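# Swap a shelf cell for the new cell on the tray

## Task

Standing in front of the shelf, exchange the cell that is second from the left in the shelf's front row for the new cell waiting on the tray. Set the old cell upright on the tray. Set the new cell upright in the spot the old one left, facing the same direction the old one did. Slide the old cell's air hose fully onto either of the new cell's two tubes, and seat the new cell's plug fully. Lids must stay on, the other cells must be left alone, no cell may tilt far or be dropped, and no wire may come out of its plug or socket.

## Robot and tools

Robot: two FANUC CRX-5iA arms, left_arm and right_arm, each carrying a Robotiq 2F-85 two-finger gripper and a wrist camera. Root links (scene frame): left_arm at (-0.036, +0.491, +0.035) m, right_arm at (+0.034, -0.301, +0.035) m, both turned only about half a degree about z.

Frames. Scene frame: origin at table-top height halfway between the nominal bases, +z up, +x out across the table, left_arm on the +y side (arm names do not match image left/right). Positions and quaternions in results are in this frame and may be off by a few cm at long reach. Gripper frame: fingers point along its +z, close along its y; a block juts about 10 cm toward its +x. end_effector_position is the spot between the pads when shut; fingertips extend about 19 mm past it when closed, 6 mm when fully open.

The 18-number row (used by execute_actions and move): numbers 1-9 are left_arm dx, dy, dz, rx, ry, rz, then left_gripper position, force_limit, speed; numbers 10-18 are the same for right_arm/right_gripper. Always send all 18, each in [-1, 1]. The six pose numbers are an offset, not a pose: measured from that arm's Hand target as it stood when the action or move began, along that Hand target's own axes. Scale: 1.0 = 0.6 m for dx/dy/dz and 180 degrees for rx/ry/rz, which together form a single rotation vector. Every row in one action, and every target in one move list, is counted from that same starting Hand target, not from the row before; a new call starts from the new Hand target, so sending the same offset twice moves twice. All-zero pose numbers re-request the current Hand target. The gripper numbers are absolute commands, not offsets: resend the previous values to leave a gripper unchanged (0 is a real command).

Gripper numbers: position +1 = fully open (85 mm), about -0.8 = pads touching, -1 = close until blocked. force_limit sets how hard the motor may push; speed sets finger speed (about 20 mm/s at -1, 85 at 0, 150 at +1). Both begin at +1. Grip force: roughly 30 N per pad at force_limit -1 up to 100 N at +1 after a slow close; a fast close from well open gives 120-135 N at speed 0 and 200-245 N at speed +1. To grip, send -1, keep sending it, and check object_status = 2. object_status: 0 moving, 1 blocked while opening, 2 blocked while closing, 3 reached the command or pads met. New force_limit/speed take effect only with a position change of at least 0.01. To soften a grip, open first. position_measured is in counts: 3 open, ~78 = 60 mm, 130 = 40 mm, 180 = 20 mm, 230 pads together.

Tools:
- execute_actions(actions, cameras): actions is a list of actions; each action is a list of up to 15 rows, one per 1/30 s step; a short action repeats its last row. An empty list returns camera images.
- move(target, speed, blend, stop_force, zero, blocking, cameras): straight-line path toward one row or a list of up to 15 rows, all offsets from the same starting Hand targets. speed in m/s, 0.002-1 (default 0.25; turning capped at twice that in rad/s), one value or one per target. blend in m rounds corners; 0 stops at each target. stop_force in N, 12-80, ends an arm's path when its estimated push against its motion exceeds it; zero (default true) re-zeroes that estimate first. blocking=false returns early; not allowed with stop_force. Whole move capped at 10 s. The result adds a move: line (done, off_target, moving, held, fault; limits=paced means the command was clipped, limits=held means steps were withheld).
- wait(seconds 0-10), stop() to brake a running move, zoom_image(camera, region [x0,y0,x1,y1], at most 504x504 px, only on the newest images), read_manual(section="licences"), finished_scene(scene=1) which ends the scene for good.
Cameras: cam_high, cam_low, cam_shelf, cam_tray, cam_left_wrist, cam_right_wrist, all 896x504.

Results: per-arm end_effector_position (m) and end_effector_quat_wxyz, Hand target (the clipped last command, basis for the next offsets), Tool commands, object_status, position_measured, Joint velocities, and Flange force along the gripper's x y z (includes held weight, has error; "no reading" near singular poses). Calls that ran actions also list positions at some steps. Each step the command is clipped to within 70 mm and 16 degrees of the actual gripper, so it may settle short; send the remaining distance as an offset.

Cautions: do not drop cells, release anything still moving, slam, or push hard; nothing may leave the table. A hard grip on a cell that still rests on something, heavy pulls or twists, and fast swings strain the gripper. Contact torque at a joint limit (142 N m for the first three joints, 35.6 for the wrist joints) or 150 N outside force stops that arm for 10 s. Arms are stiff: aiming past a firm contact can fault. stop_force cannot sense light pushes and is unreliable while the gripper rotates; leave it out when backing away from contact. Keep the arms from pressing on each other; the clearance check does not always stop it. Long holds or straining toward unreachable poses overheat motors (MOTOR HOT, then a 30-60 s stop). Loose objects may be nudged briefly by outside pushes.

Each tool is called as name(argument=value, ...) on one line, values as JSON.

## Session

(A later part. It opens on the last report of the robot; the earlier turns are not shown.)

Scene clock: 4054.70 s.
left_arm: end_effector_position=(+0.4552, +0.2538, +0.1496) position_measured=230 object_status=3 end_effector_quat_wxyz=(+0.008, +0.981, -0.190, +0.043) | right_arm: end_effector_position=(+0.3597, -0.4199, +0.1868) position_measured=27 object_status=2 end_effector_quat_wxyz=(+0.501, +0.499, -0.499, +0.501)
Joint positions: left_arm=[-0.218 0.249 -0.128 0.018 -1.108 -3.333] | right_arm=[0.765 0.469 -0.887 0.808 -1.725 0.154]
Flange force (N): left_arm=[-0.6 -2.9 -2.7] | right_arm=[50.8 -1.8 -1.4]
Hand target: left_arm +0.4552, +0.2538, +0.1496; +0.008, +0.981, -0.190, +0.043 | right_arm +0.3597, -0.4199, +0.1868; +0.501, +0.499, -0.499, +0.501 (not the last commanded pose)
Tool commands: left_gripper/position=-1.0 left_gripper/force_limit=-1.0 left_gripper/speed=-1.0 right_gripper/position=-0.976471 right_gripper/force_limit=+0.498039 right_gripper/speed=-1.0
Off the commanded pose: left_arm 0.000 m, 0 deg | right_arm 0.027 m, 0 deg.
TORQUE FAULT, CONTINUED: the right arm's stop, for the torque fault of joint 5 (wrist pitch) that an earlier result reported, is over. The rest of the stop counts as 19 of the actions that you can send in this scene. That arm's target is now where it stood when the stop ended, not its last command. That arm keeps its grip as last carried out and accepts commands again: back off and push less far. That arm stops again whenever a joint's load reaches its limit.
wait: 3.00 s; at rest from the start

move(target=[[0,0,0,0,0,0,-1,-1,-1,0.1167,0,0,0,0,0,-0.98,0.5,-1],[0,0,0,0,0,0,-1,-1,-1,0.1167,-0.0833,0.2167,0,0,0,-0.98,0.5,-1]], speed=0.1, blend=0.01, cameras=["cam_tray","cam_right_wrist","cam_low"])

Scene clock: 4062.97 s.
left_arm: end_effector_position=(+0.4552, +0.2538, +0.1496) position_measured=230 object_status=3 end_effector_quat_wxyz=(+0.008, +0.981, -0.190, +0.043) | right_arm: end_effector_position=(+0.4096, -0.5496, +0.2575) position_measured=27 object_status=2 end_effector_quat_wxyz=(+0.501, +0.499, -0.499, +0.501)
Joint positions: left_arm=[-0.218 0.249 -0.128 0.018 -1.108 -3.333] | right_arm=[0.237 0.275 -0.938 1.34 -1.662 0.348]
Flange force (N): left_arm=[-0.7 -1.5 -2.5] | right_arm=[-12.0 -0.9 1.1]
Hand target: left_arm +0.4552, +0.2538, +0.1496; +0.008, +0.981, -0.190, +0.043 | right_arm +0.4096, -0.5496, +0.2575; +0.501, +0.499, -0.499, +0.501
Off the commanded pose: left_arm 0.000 m, 0 deg | right_arm 0.000 m, 0 deg.
move: done
Images, in order (width x height): cam_low 896x504, cam_tray 896x504, cam_right_wrist 896x504.

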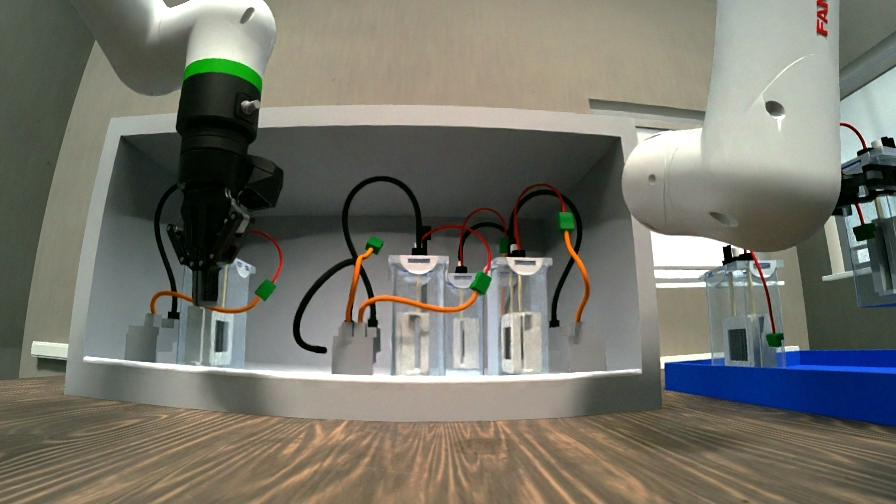

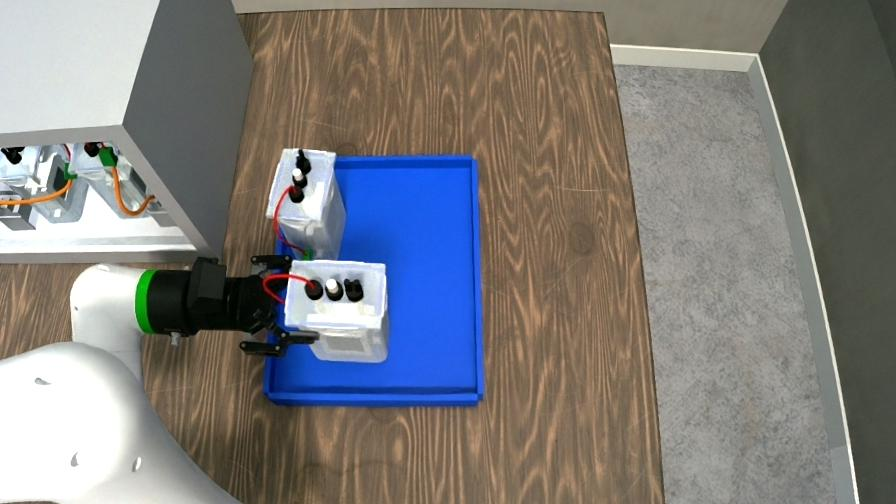

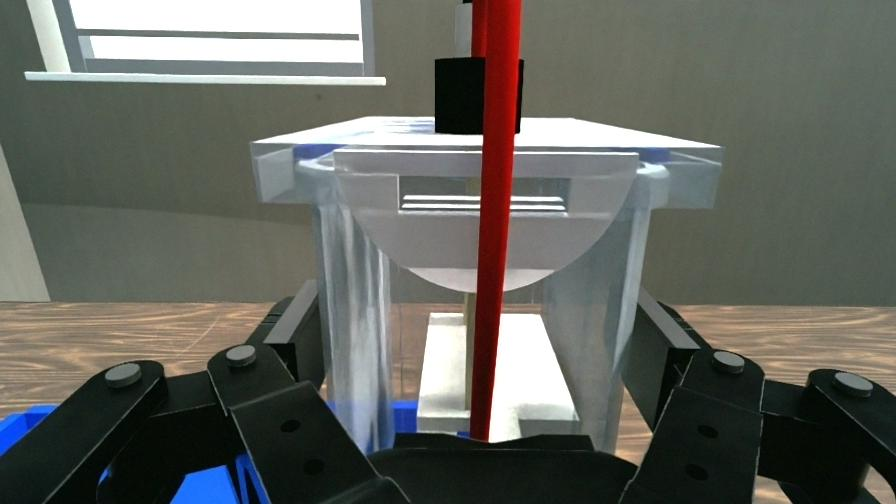

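move(target=[0,0,0,0,0,0,-1,-1,-1,0,0.02,0.04,0,-0.02,0,-0.98,0.5,-1], speed=0.1, cameras=["cam_tray","cam_right_wrist"])

Scene clock: 4070.93 s.
left_arm: end_effector_position=(+0.4552, +0.2538, +0.1496) position_measured=230 object_status=3 end_effector_quat_wxyz=(+0.008, +0.981, -0.190, +0.043) | right_arm: end_effector_position=(+0.3976, -0.5736, +0.2576) position_measured=27 object_status=2 end_effector_quat_wxyz=(+0.486, +0.514, -0.514, +0.485)
Joint positions: left_arm=[-0.218 0.249 -0.128 0.018 -1.108 -3.333] | right_arm=[0.163 0.197 -0.973 1.389 -1.585 0.394]
Flange force (N): left_arm=[-0.8 -2.1 -2.2] | right_arm=[-13.2 -1.3 -1.5]
Hand target: left_arm +0.4552, +0.2538, +0.1496; +0.008, +0.981, -0.190, +0.043 | right_arm +0.3976, -0.5736, +0.2576; +0.486, +0.514, -0.514, +0.485
Off the commanded pose: left_arm 0.000 m, 0 deg | right_arm 0.000 m, 0 deg.
move: done
Images, in order (width x height): cam_tray 896x504, cam_right_wrist 896x504.

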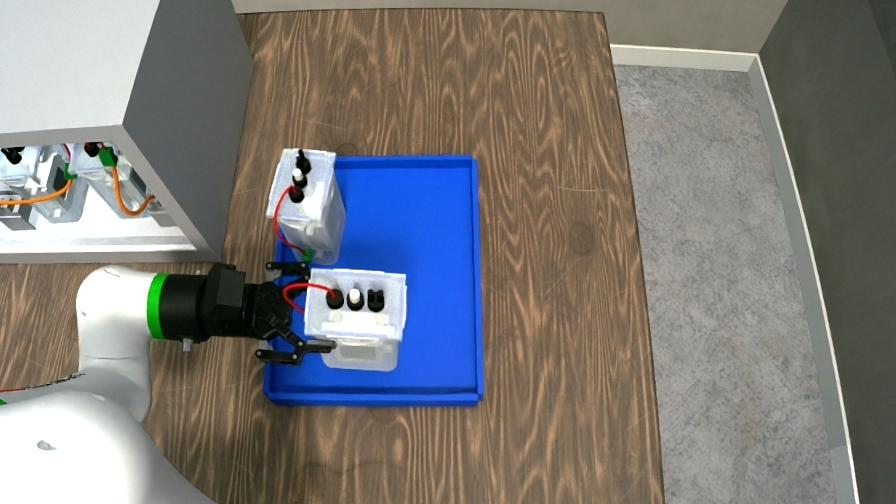

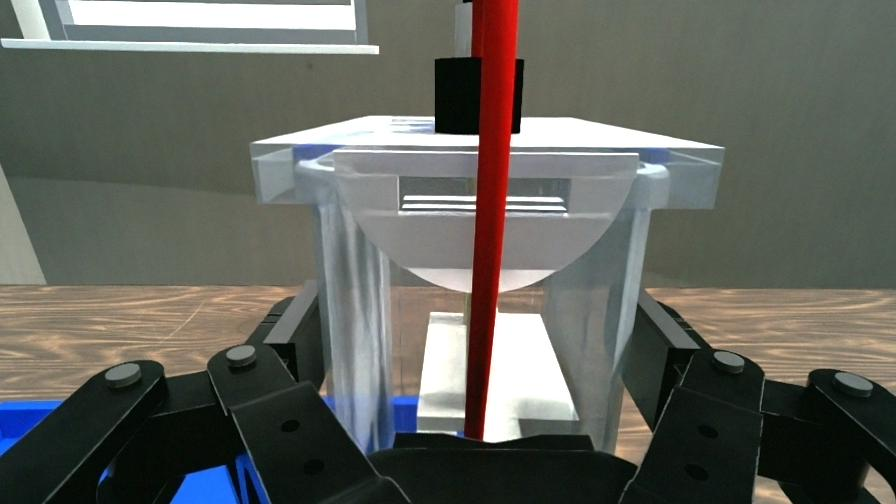

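move(target=[0,0,0,0,0,0,-1,-1,-1,-0.1413,0,0.0088,0,0,0,-0.98,0.5,-1], speed=0.08, cameras=["cam_tray"])

move(target=[0,0,0,0,0,0,-1,-1,-1,-0.0833,0,0.005,0,0,0,-0.98,0.5,-1], speed=0.008, stop_force=12, cameras=["cam_tray","cam_right_wrist"])

Scene clock: 4077.10 s.
left_arm: end_effector_position=(+0.4552, +0.2538, +0.1496) position_measured=230 object_status=3 end_effector_quat_wxyz=(+0.008, +0.981, -0.190, +0.043) | right_arm: end_effector_position=(+0.3976, -0.5740, +0.1727) position_measured=27 object_status=2 end_effector_quat_wxyz=(+0.485, +0.514, -0.514, +0.485)
Joint positions: left_arm=[-0.218 0.249 -0.128 0.018 -1.108 -3.333] | right_arm=[0.16 0.423 -0.982 1.393 -1.542 0.164]
Flange force (N): left_arm=[-1.0 -2.8 -2.6] | right_arm=[-11.4 -0.3 0.8]
Hand target: left_arm +0.4552, +0.2538, +0.1496; +0.008, +0.981, -0.190, +0.043 | right_arm +0.3976, -0.5740, +0.1727; +0.486, +0.514, -0.514, +0.485
Off the commanded pose: left_arm 0.000 m, 0 deg | right_arm 0.000 m, 0 deg.
move: done
Images, in order (width x height): cam_tray 896x504.

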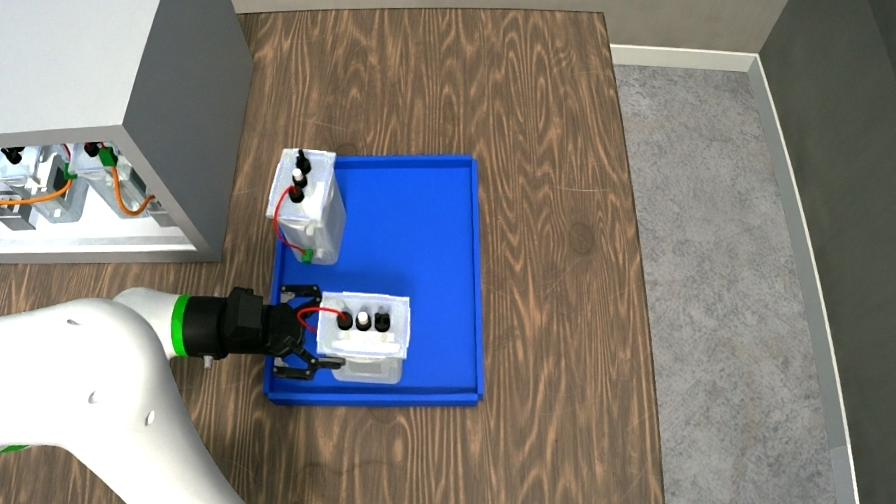

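Scene clock: 4079.00 s.
left_arm: end_effector_position=(+0.4552, +0.2538, +0.1496) position_measured=230 object_status=3 end_effector_quat_wxyz=(+0.008, +0.981, -0.190, +0.043) | right_arm: end_effector_position=(+0.3976, -0.5740, +0.1621) position_measured=27 object_status=2 end_effector_quat_wxyz=(+0.486, +0.514, -0.514, +0.485)
Joint positions: left_arm=[-0.218 0.249 -0.128 0.018 -1.108 -3.333] | right_arm=[0.16 0.453 -0.979 1.394 -1.537 0.136]
Flange force (N): left_arm=[-1.3 -2.1 -2.6] | right_arm=[1.5 -0.8 -2.6]
Hand target: left_arm +0.4552, +0.2538, +0.1496; +0.008, +0.981, -0.190, +0.043 | right_arm +0.3976, -0.5740, +0.1621; +0.486, +0.514, -0.514, +0.485 (not the last commanded pose)
Off the commanded pose: left_arm 0.000 m, 0 deg | right_arm 0.040 m, 0 deg.
move: contact (right_arm)
Images, in order (width x height): cam_tray 896x504, cam_right_wrist 896x504.

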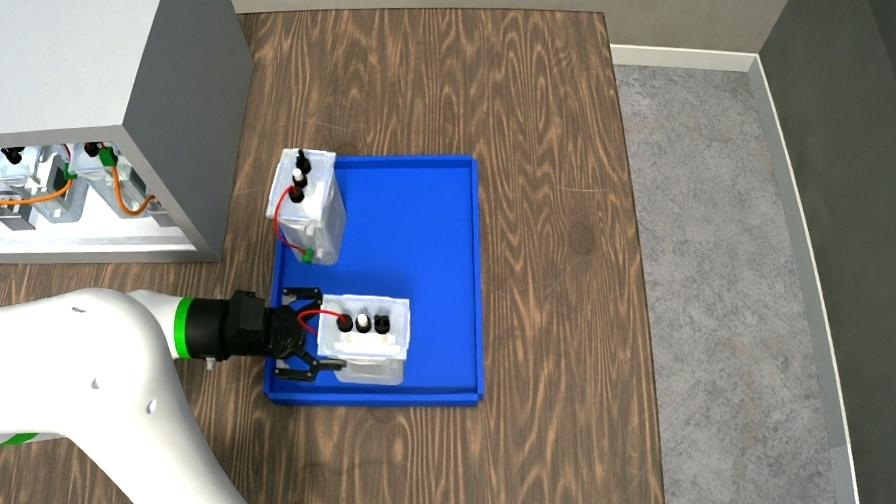

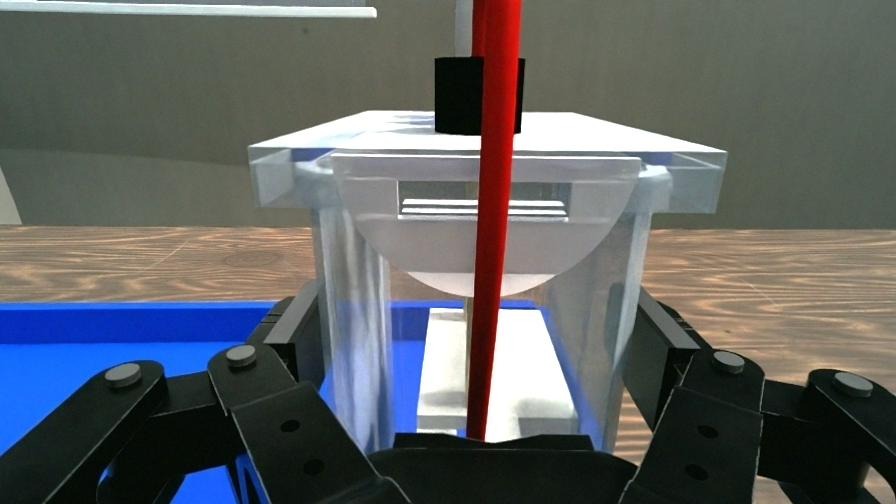

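move(target=[0,0,0,0,0,0,-1,-1,-1,0,0,0,0,0,0,0.85,0.5,-1], speed=0.05, cameras=["cam_tray","cam_right_wrist"])

Scene clock: 4088.77 s.
left_arm: end_effector_position=(+0.4552, +0.2538, +0.1496) position_measured=230 object_status=3 end_effector_quat_wxyz=(+0.008, +0.981, -0.190, +0.043) | right_arm: end_effector_position=(+0.3976, -0.5740, +0.1621) position_measured=22 object_status=3 end_effector_quat_wxyz=(+0.486, +0.514, -0.514, +0.485)
Joint positions: left_arm=[-0.218 0.249 -0.128 0.018 -1.108 -3.333] | right_arm=[0.16 0.453 -0.979 1.394 -1.537 0.136]
Flange force (N): left_arm=[-0.1 -2.1 -2.4] | right_arm=[2.0 -1.9 -1.6]
Hand target: left_arm +0.4552, +0.2538, +0.1496; +0.008, +0.981, -0.190, +0.043 | right_arm +0.3976, -0.5740, +0.1621; +0.486, +0.514, -0.514, +0.485
Off the commanded pose: left_arm 0.000 m, 0 deg | right_arm 0.000 m, 0 deg.
move: done
Images, in order (width x height): cam_tray 896x504, cam_right_wrist 896x504.

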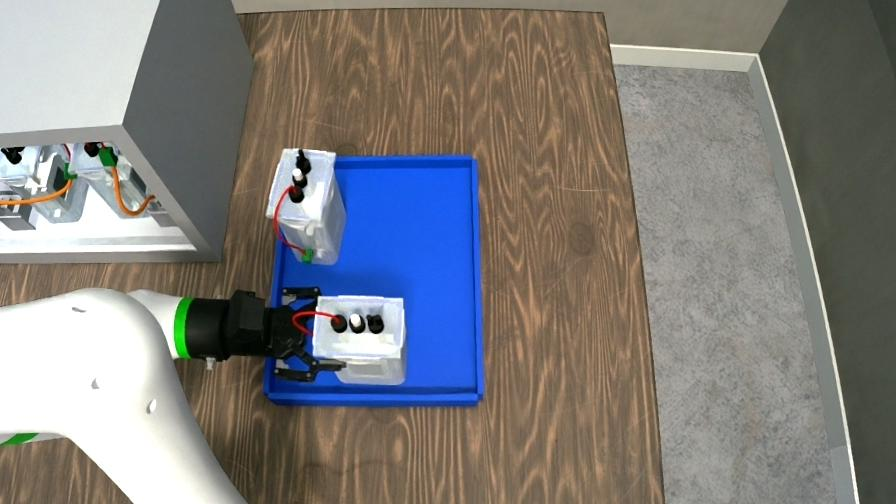

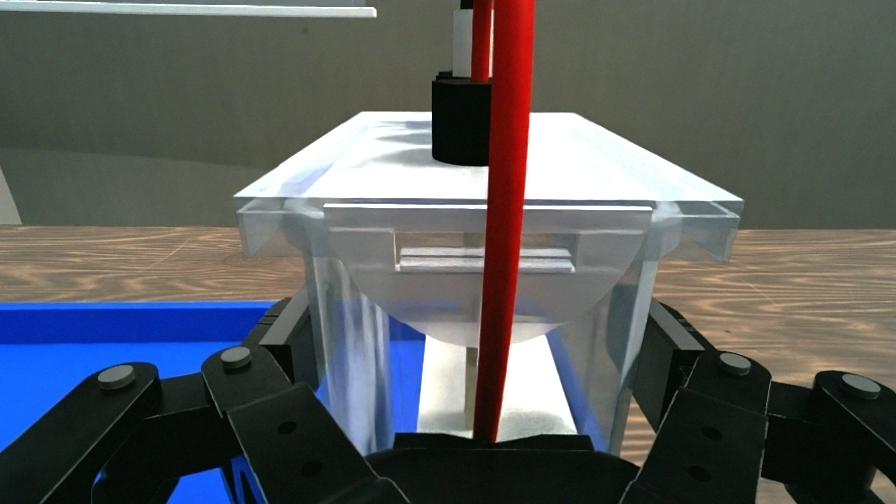

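move(target=[[0,0,0,0,0,0,-1,-1,-1,0,0,0,0,0,0,0.98,0.5,-1],[0,0,0,0,0,0,-1,-1,-1,0,0,-0.2167,0,0,0,0.98,0.5,-1]], speed=0.05, cameras=["cam_tray","cam_right_wrist","cam_low"])

Scene clock: 4097.33 s.
left_arm: end_effector_position=(+0.4552, +0.2538, +0.1496) position_measured=230 object_status=3 end_effector_quat_wxyz=(+0.008, +0.981, -0.190, +0.043) | right_arm: end_effector_position=(+0.3976, -0.4442, +0.1696) position_measured=6 object_status=3 end_effector_quat_wxyz=(+0.486, +0.514, -0.514, +0.485)
Joint positions: left_arm=[-0.218 0.249 -0.128 0.018 -1.108 -3.333] | right_arm=[0.615 0.489 -0.849 0.948 -1.65 0.188]
Flange force (N): left_arm=[-0.3 -2.3 -2.8] | right_arm=[2.5 -0.6 -1.3]
Hand target: left_arm +0.4552, +0.2538, +0.1496; +0.008, +0.981, -0.190, +0.043 | right_arm +0.3976, -0.4442, +0.1696; +0.486, +0.514, -0.514, +0.485
Off the commanded pose: left_arm 0.000 m, 0 deg | right_arm 0.000 m, 0 deg.
move: done
Images, in order (width x height): cam_low 896x504, cam_tray 896x504, cam_right_wrist 896x504.

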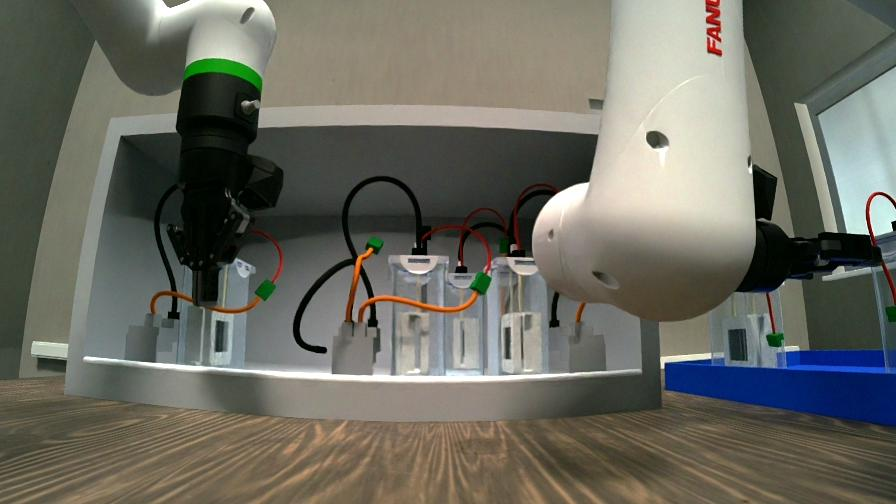

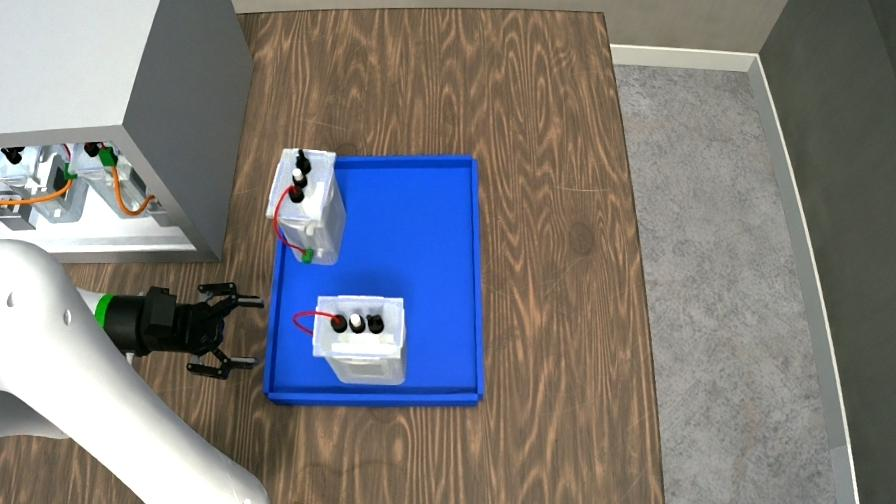

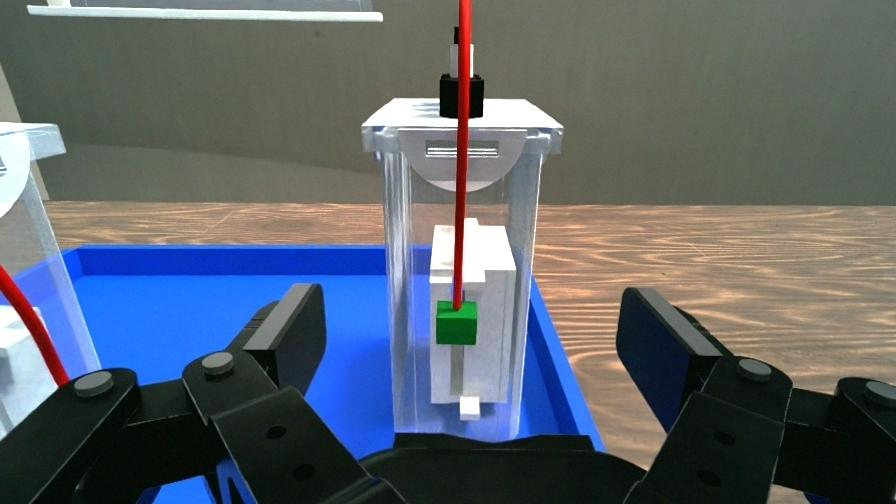

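move(target=[[0,0,0,0,0,0,-0.17,-1,-1,0,0,0,0,0,0,0.98,0.5,-1],[-0.0188,0.065,-0.102,0.073,0.211,0.0324,-0.17,-1,-1,0,0,0,0,0,0,0.98,0.5,-1],[0.0802,0.102,-0.0565,0.146,0.4218,0.0648,-0.17,-1,-1,0,0,0,0,0,0,0.98,0.5,-1]], speed=0.25, blend=0.02, cameras=["cam_left_wrist","cam_low"])

Scene clock: 4122.23 s.
left_arm: end_effector_position=(+0.4740, +0.1802, +0.1876) position_measured=150 object_status=3 end_effector_quat_wxyz=(-0.088, +0.703, -0.222, +0.670) | right_arm: end_effector_position=(+0.3976, -0.4442, +0.1696) position_measured=6 object_status=3 end_effector_quat_wxyz=(+0.486, +0.514, -0.514, +0.485)
Joint positions: left_arm=[-1.1 0.298 -0.54 -2.042 -1.075 -1.079] | right_arm=[0.615 0.489 -0.849 0.948 -1.65 0.188]
Flange force (N): left_arm=[1.9 -3.8 3.2] | right_arm=[2.8 -0.1 -1.2]
Hand target: left_arm +0.4740, +0.1802, +0.1876; -0.088, +0.703, -0.222, +0.670 | right_arm +0.3976, -0.4442, +0.1696; +0.486, +0.514, -0.514, +0.485
Off the commanded pose: left_arm 0.000 m, 0 deg | right_arm 0.000 m, 0 deg.
move: done; blend cut to 0 m at target 1
Images, in order (width x height): cam_low 896x504, cam_left_wrist 896x504.

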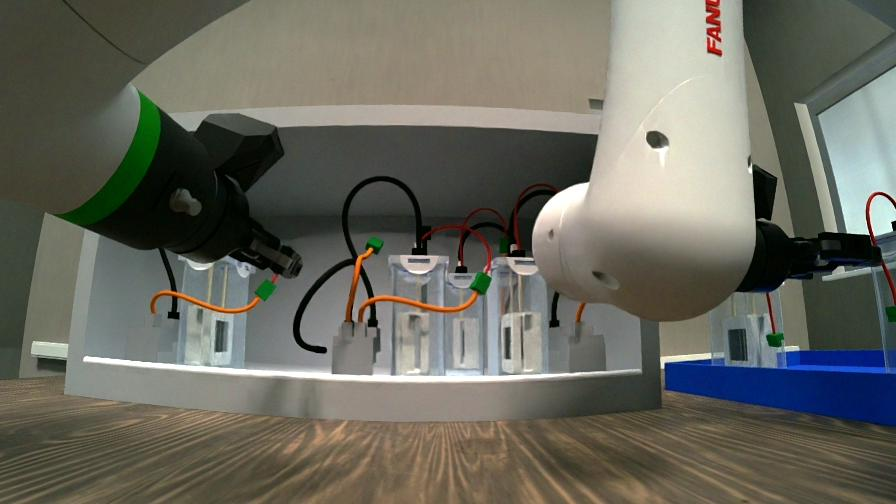

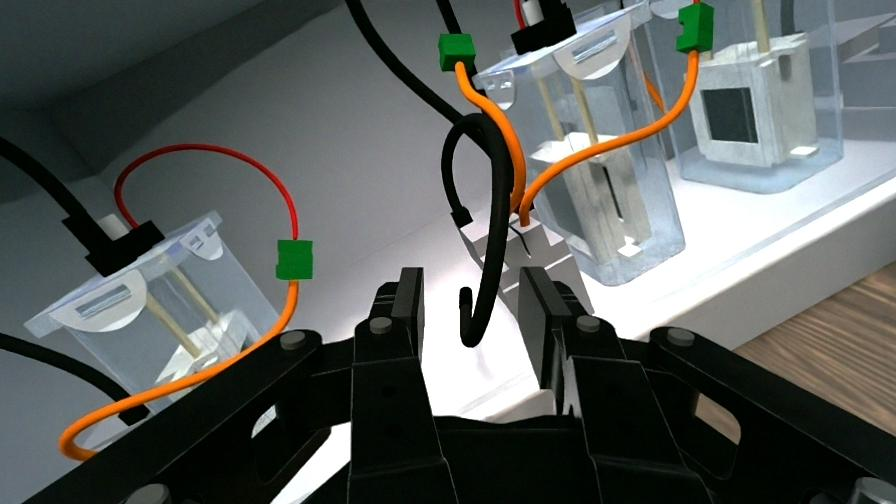

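move(target=[[-0.055,0.0083,0,0,0.05,0,-0.17,-1,-1,0,0,0,0,0,0,0.98,0.5,-1],[-0.0495,0.0183,0.1329,0,0.05,0,-0.17,-1,-1,0,0,0,0,0,0,0.98,0.5,-1],[-0.0495,0.0183,0.1329,0,0.05,0,-1,-1,-1,0,0,0,0,0,0,0.98,0.5,-1]], speed=0.06, cameras=["cam_left_wrist","cam_low"])

Scene clock: 4133.17 s.
left_arm: end_effector_position=(+0.5500, +0.1694, +0.1492) position_measured=210 object_status=0 end_effector_quat_wxyz=(-0.071, +0.648, -0.228, +0.723) | right_arm: end_effector_position=(+0.3976, -0.4442, +0.1696) position_measured=6 object_status=3 end_effector_quat_wxyz=(+0.486, +0.514, -0.514, +0.485)
Joint positions: left_arm=[-0.987 0.622 -0.453 -2.371 -1.259 -0.775] | right_arm=[0.615 0.489 -0.849 0.948 -1.65 0.188]
Flange force (N): left_arm=[2.2 -4.3 2.9] | right_arm=[2.9 0.1 -1.3]
Hand target: left_arm +0.5500, +0.1694, +0.1492; -0.071, +0.648, -0.228, +0.723 | right_arm +0.3976, -0.4442, +0.1696; +0.486, +0.514, -0.514, +0.485
Off the commanded pose: left_arm 0.000 m, 0 deg | right_arm 0.000 m, 0 deg.
move: done
Images, in order (width x height): cam_low 896x504, cam_left_wrist 896x504.

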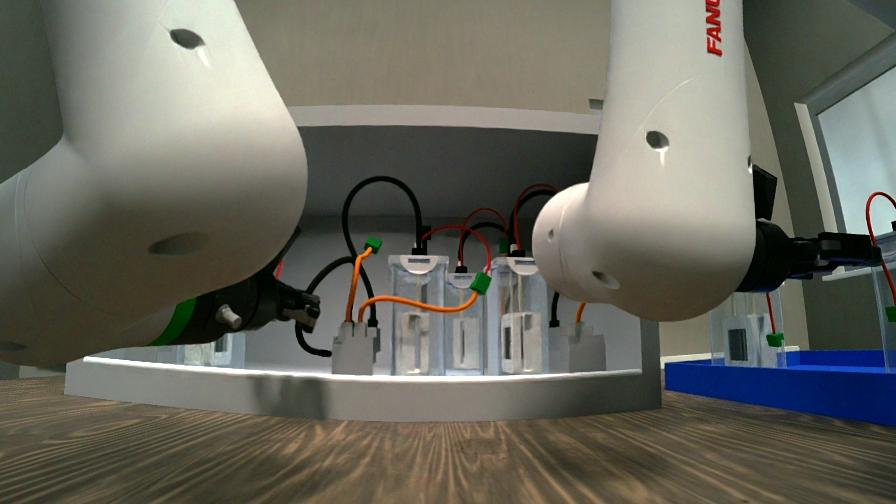

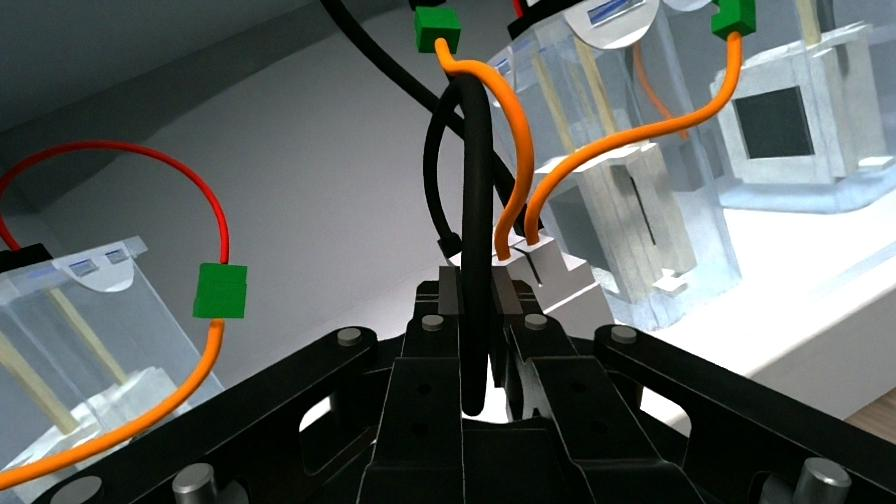

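move(target=[0.132,-0.191,0,-0.0106,-0.0161,-0.139,-1,-1,-1,0,0,0,0,0,0,0.98,0.5,-1], speed=0.08, cameras=["cam_left_wrist","cam_low","cam_high"])

Scene clock: 4146.17 s.
left_arm: end_effector_position=(+0.5603, +0.2393, +0.2693) position_measured=210 object_status=2 end_effector_quat_wxyz=(+0.093, +0.701, -0.093, +0.701) | right_arm: end_effector_position=(+0.3976, -0.4442, +0.1696) position_measured=6 object_status=3 end_effector_quat_wxyz=(+0.486, +0.514, -0.514, +0.485)
Joint positions: left_arm=[-0.83 0.167 -0.574 -2.407 -0.89 -0.518] | right_arm=[0.615 0.489 -0.849 0.948 -1.65 0.188]
Flange force (N): left_arm=[2.9 -4.1 2.8] | right_arm=[2.5 0.0 -1.6]
Hand target: left_arm +0.5603, +0.2393, +0.2693; +0.093, +0.701, -0.093, +0.701 | right_arm +0.3976, -0.4442, +0.1696; +0.486, +0.514, -0.514, +0.485
Off the commanded pose: left_arm 0.000 m, 0 deg | right_arm 0.000 m, 0 deg.
move: done
Images, in order (width x height): cam_high 896x504, cam_low 896x504, cam_left_wrist 896x504.

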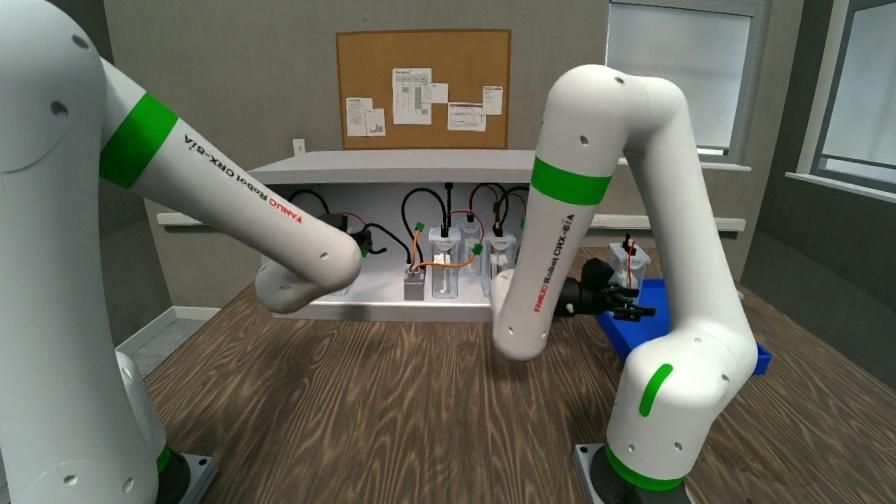

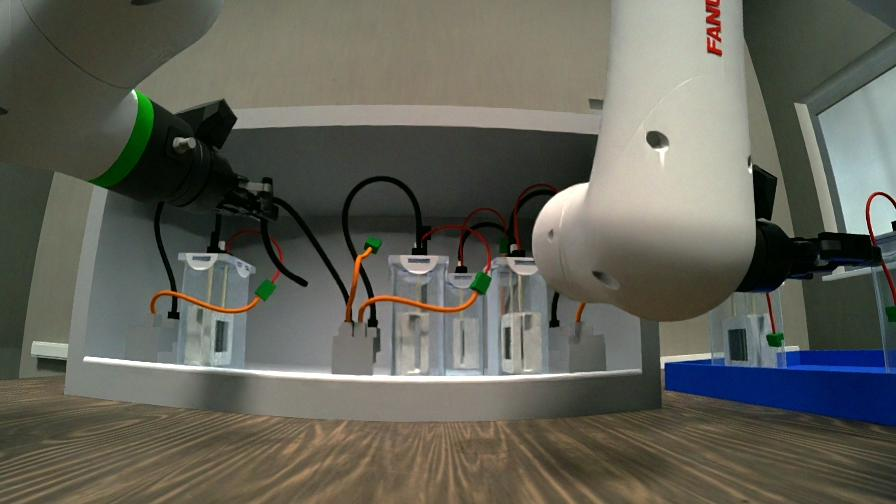

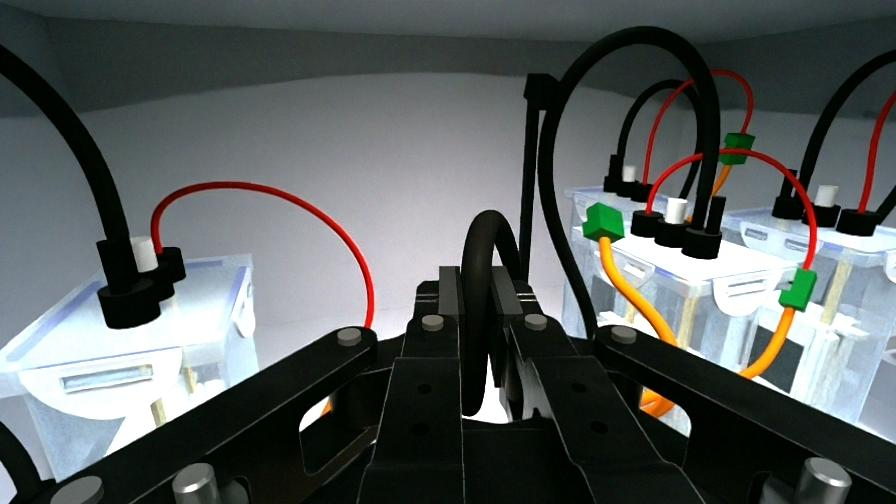

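zoom_image(camera="cam_high", region=[280, 170, 460, 320])

zoom_image(camera="cam_low", region=[160, 150, 380, 380])

execute_actions(actions=[], cameras=["cam_shelf"])

zoom_image(camera="cam_shelf", region=[480, 140, 680, 340])

Scaled by 2.800.

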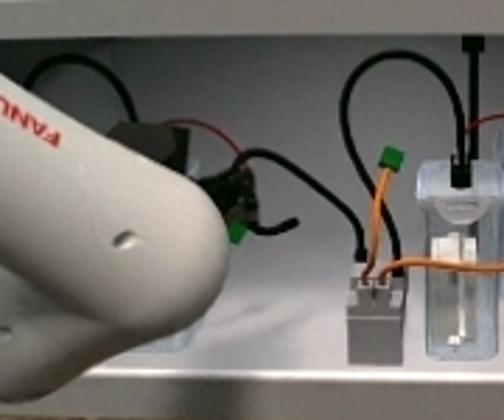

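Scaled by 2.191.

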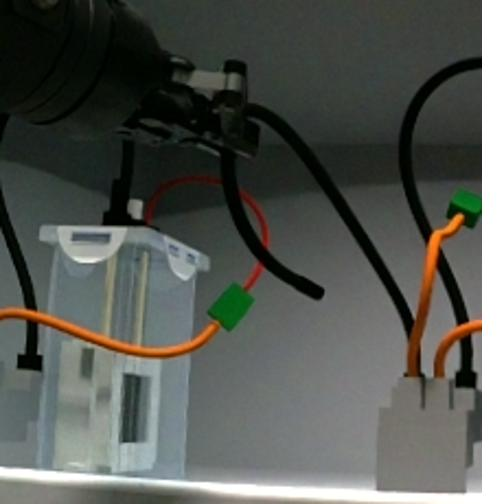

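Scene clock: 4151.07 s.
left_arm: end_effector_position=(+0.5603, +0.2393, +0.2693) position_measured=210 object_status=2 end_effector_quat_wxyz=(+0.093, +0.701, -0.093, +0.701) | right_arm: end_effector_position=(+0.3976, -0.4442, +0.1696) position_measured=6 object_status=3 end_effector_quat_wxyz=(+0.486, +0.514, -0.514, +0.485)
Joint positions: left_arm=[-0.83 0.167 -0.574 -2.407 -0.89 -0.518] | right_arm=[0.615 0.489 -0.849 0.948 -1.65 0.188]
Joint velocities: within noise
Flange force (N): left_arm=[3.0 -3.6 3.1] | right_arm=[3.0 0.2 -1.5]
Hand target: left_arm +0.5603, +0.2393, +0.2693; +0.093, +0.701, -0.093, +0.701 | right_arm +0.3976, -0.4442, +0.1696; +0.486, +0.514, -0.514, +0.485
Tool commands: left_gripper/position=-1.0 left_gripper/force_limit=-1.0 left_gripper/speed=-1.0 right_gripper/position=+0.98 right_gripper/force_limit=+0.5 right_gripper/speed=-1.0
Off the commanded pose: left_arm 0.000 m, 0 deg | right_arm 0.000 m, 0 deg.
Images, in order (width x height): cam_shelf 896x504.

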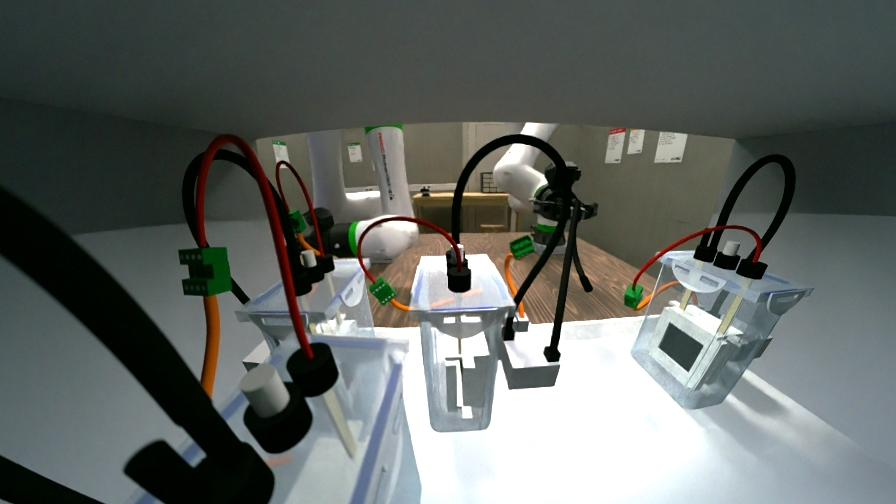

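Scaled by 2.520.

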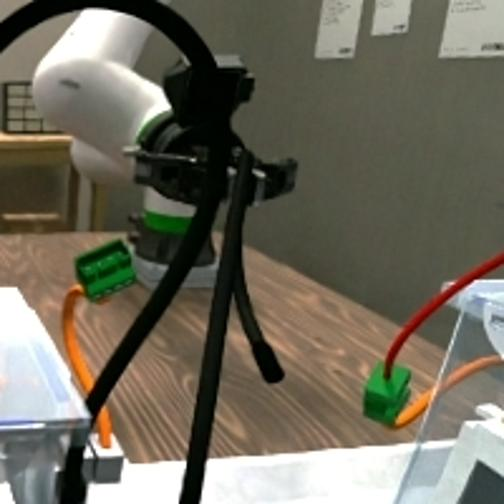

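move(target=[-0.0495,0.0407,-0.0582,-0.0334,-0.3888,0.0235,-1,-1,-1,0,0,0,0,0,0,0.98,0.5,-1], speed=0.2, cameras=["cam_left_wrist","cam_low","cam_high"])

Scene clock: 4167.93 s.
left_arm: end_effector_position=(+0.5202, +0.2249, +0.2396) position_measured=210 object_status=2 end_effector_quat_wxyz=(+0.033, +0.967, -0.188, +0.170) | right_arm: end_effector_position=(+0.3976, -0.4442, +0.1696) position_measured=6 object_status=3 end_effector_quat_wxyz=(+0.486, +0.514, -0.514, +0.485)
Joint positions: left_arm=[-0.221 0.179 -0.053 0.073 -0.997 -3.352] | right_arm=[0.615 0.489 -0.849 0.948 -1.65 0.188]
Flange force (N): left_arm=[0.4 -1.3 -2.9] | right_arm=[2.9 0.3 -2.0]
Hand target: left_arm +0.5203, +0.2248, +0.2396; +0.033, +0.967, -0.188, +0.170 | right_arm +0.3976, -0.4442, +0.1696; +0.486, +0.514, -0.514, +0.485
Off the commanded pose: left_arm 0.000 m, 0 deg | right_arm 0.000 m, 0 deg.
move: done; limits=paced
Images, in order (width x height): cam_high 896x504, cam_low 896x504, cam_left_wrist 896x504.

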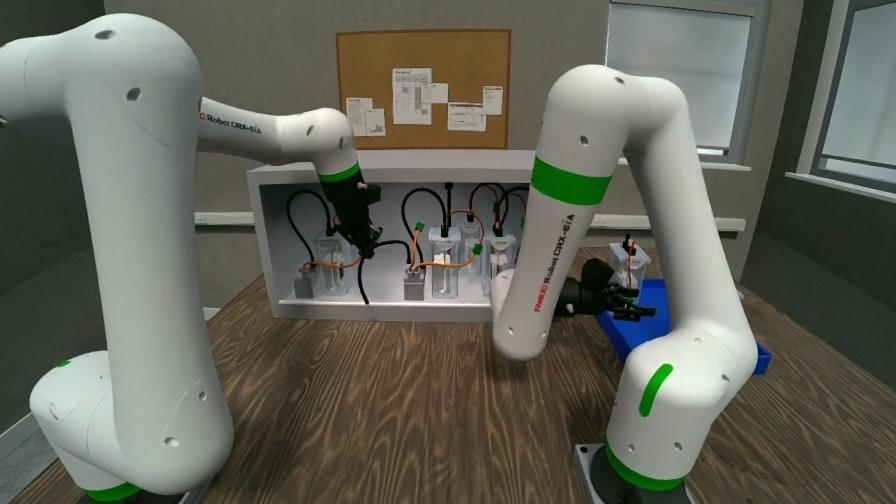

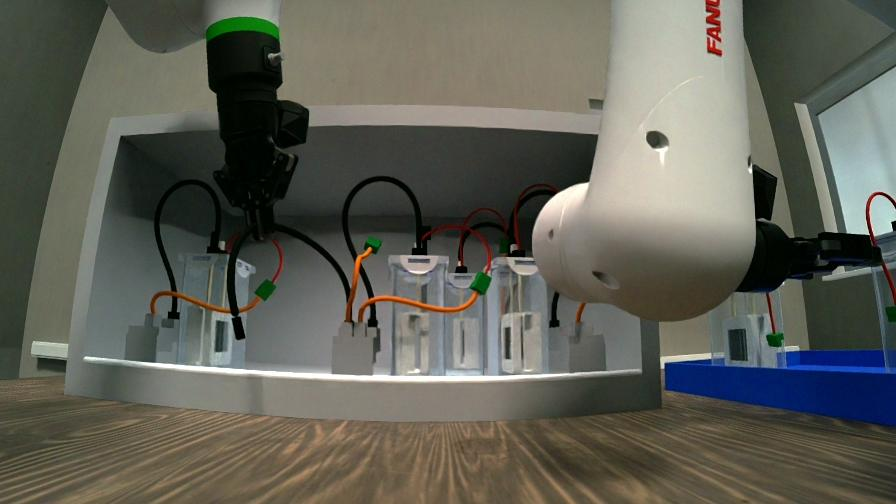

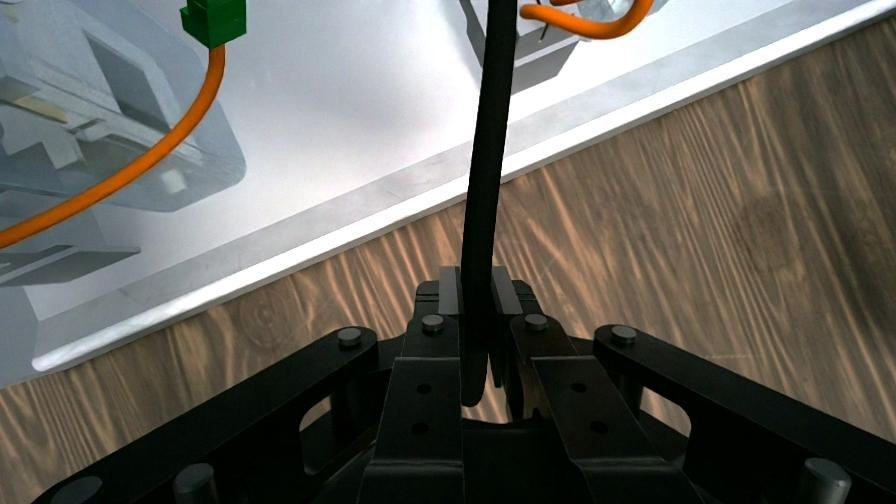

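move(target=[[0,0,0,0,0,0,-1,-1,-1,0.22,0,-0.03,0,0.02,0,0.98,0.5,-1],[0,0,0,0,0,0,-1,-1,-1,0.2263,0,-0.4205,0.25,0.02,0,0.98,0.5,-1],[0,0,0,0,0,0,-1,-1,-1,0.1758,-0.0373,-0.7178,0.5,0.0144,-0.014,0.98,0.5,-1]], speed=0.3, blend=0.05, cameras=["cam_right_wrist","cam_high"])

Scene clock: 4184.80 s.
left_arm: end_effector_position=(+0.5203, +0.2248, +0.2396) position_measured=210 object_status=2 end_effector_quat_wxyz=(+0.033, +0.967, -0.188, +0.170) | right_arm: end_effector_position=(+0.4202, -0.0203, +0.2996) position_measured=6 object_status=3 end_effector_quat_wxyz=(+0.000, +0.707, +0.000, +0.707)
Joint positions: left_arm=[-0.221 0.179 -0.053 0.073 -0.997 -3.352] | right_arm=[1.133 -0.034 -1.139 1.958 -1.384 0.428]
Flange force (N): left_arm=[0.4 -1.8 -2.5] | right_arm=[2.9 -1.9 0.2]
Hand target: left_arm +0.5203, +0.2248, +0.2396; +0.033, +0.967, -0.188, +0.170 | right_arm +0.4202, -0.0203, +0.2996; +0.000, +0.707, +0.000, +0.707
Off the commanded pose: left_arm 0.000 m, 0 deg | right_arm 0.000 m, 0 deg.
move: done
Images, in order (width x height): cam_high 896x504, cam_right_wrist 896x504.

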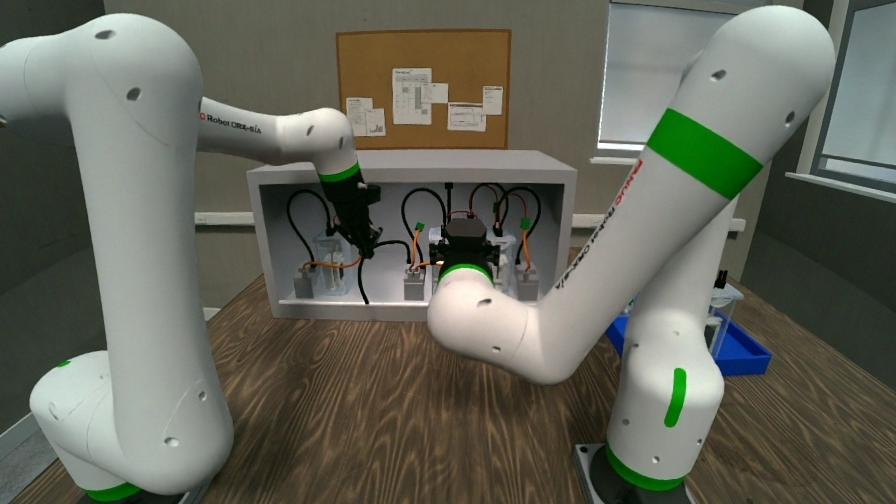

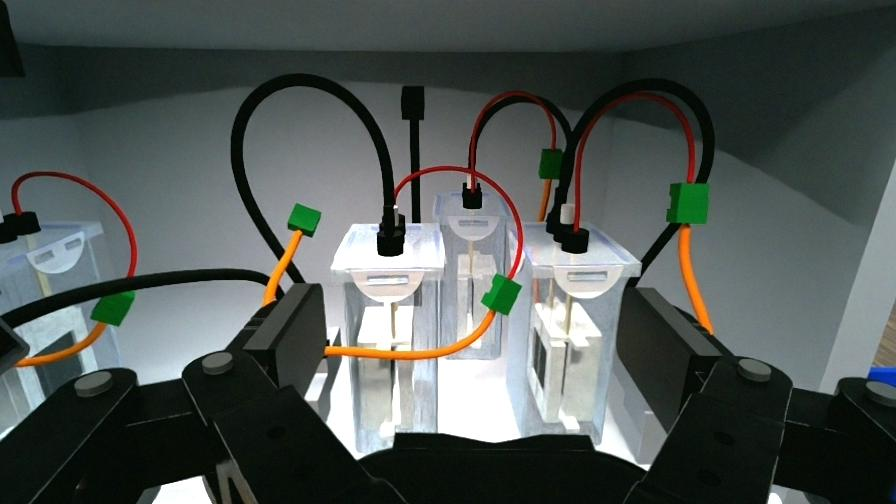

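move(target=[[0,0,0,0,0,0,-1,-1,-1,-0.1333,-0.0667,0.0333,0.25,0,0,0.98,0.5,-1],[0,0,0,0,0,0,-1,-1,-1,-0.2333,-0.19,0.0483,0.389,0,0,0.98,0.5,-1]], speed=0.25, blend=0.03, cameras=["cam_right_wrist","cam_low"])

Scene clock: 4197.33 s.
left_arm: end_effector_position=(+0.5203, +0.2248, +0.2396) position_measured=210 object_status=2 end_effector_quat_wxyz=(+0.033, +0.967, -0.188, +0.170) | right_arm: end_effector_position=(+0.4489, +0.0946, +0.1597) position_measured=6 object_status=3 end_effector_quat_wxyz=(-0.215, +0.670, +0.212, +0.678)
Joint positions: left_arm=[-0.221 0.179 -0.053 0.073 -0.997 -3.352] | right_arm=[0.428 0.478 -0.928 3.319 -1.421 -0.031]
Flange force (N): left_arm=[0.0 -1.6 -2.1] | right_arm=[5.9 0.0 2.5]
Hand target: left_arm +0.5203, +0.2248, +0.2396; +0.033, +0.967, -0.188, +0.170 | right_arm +0.4493, +0.0938, +0.1597; -0.306, +0.636, +0.304, +0.640
Off the commanded pose: left_arm 0.000 m, 0 deg | right_arm 0.001 m, 35 deg; orientation clipped.
joint sent to its limit (right arm) — joint 4 (forearm roll), upper limit. The joint targets are off in orientation, not in position.
move: off_target (right_arm); limits=paced
Images, in order (width x height): cam_low 896x504, cam_right_wrist 896x504.

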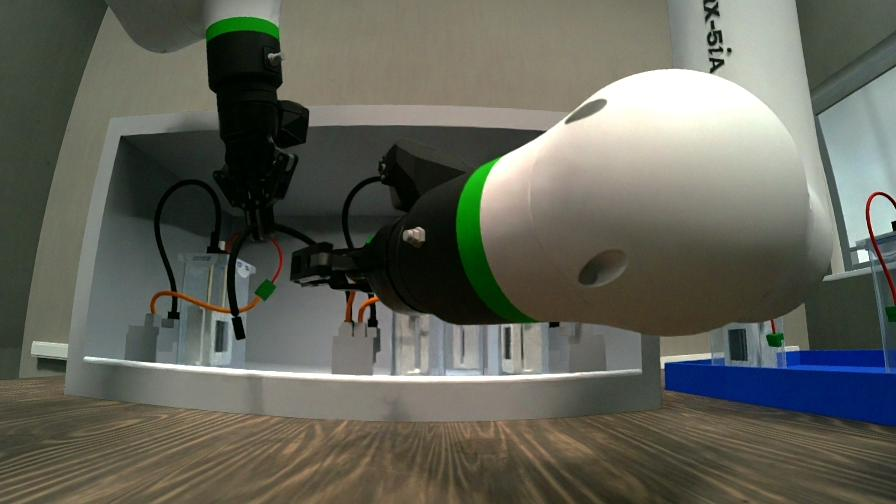

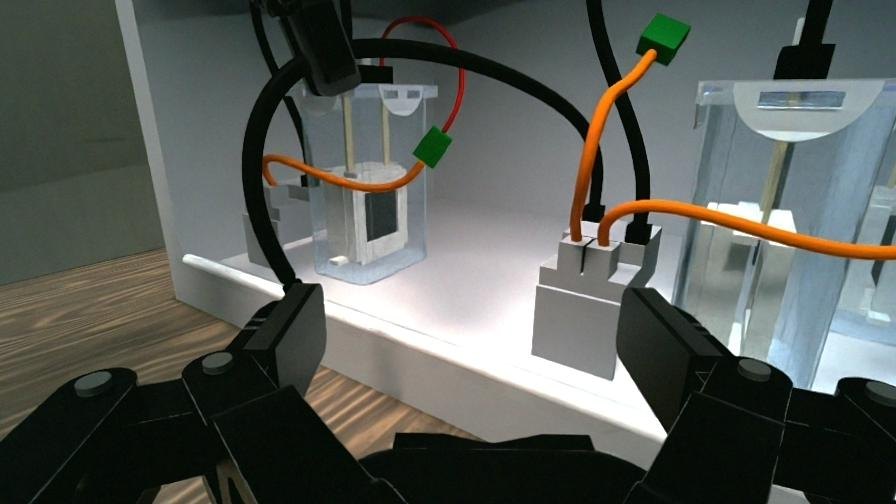

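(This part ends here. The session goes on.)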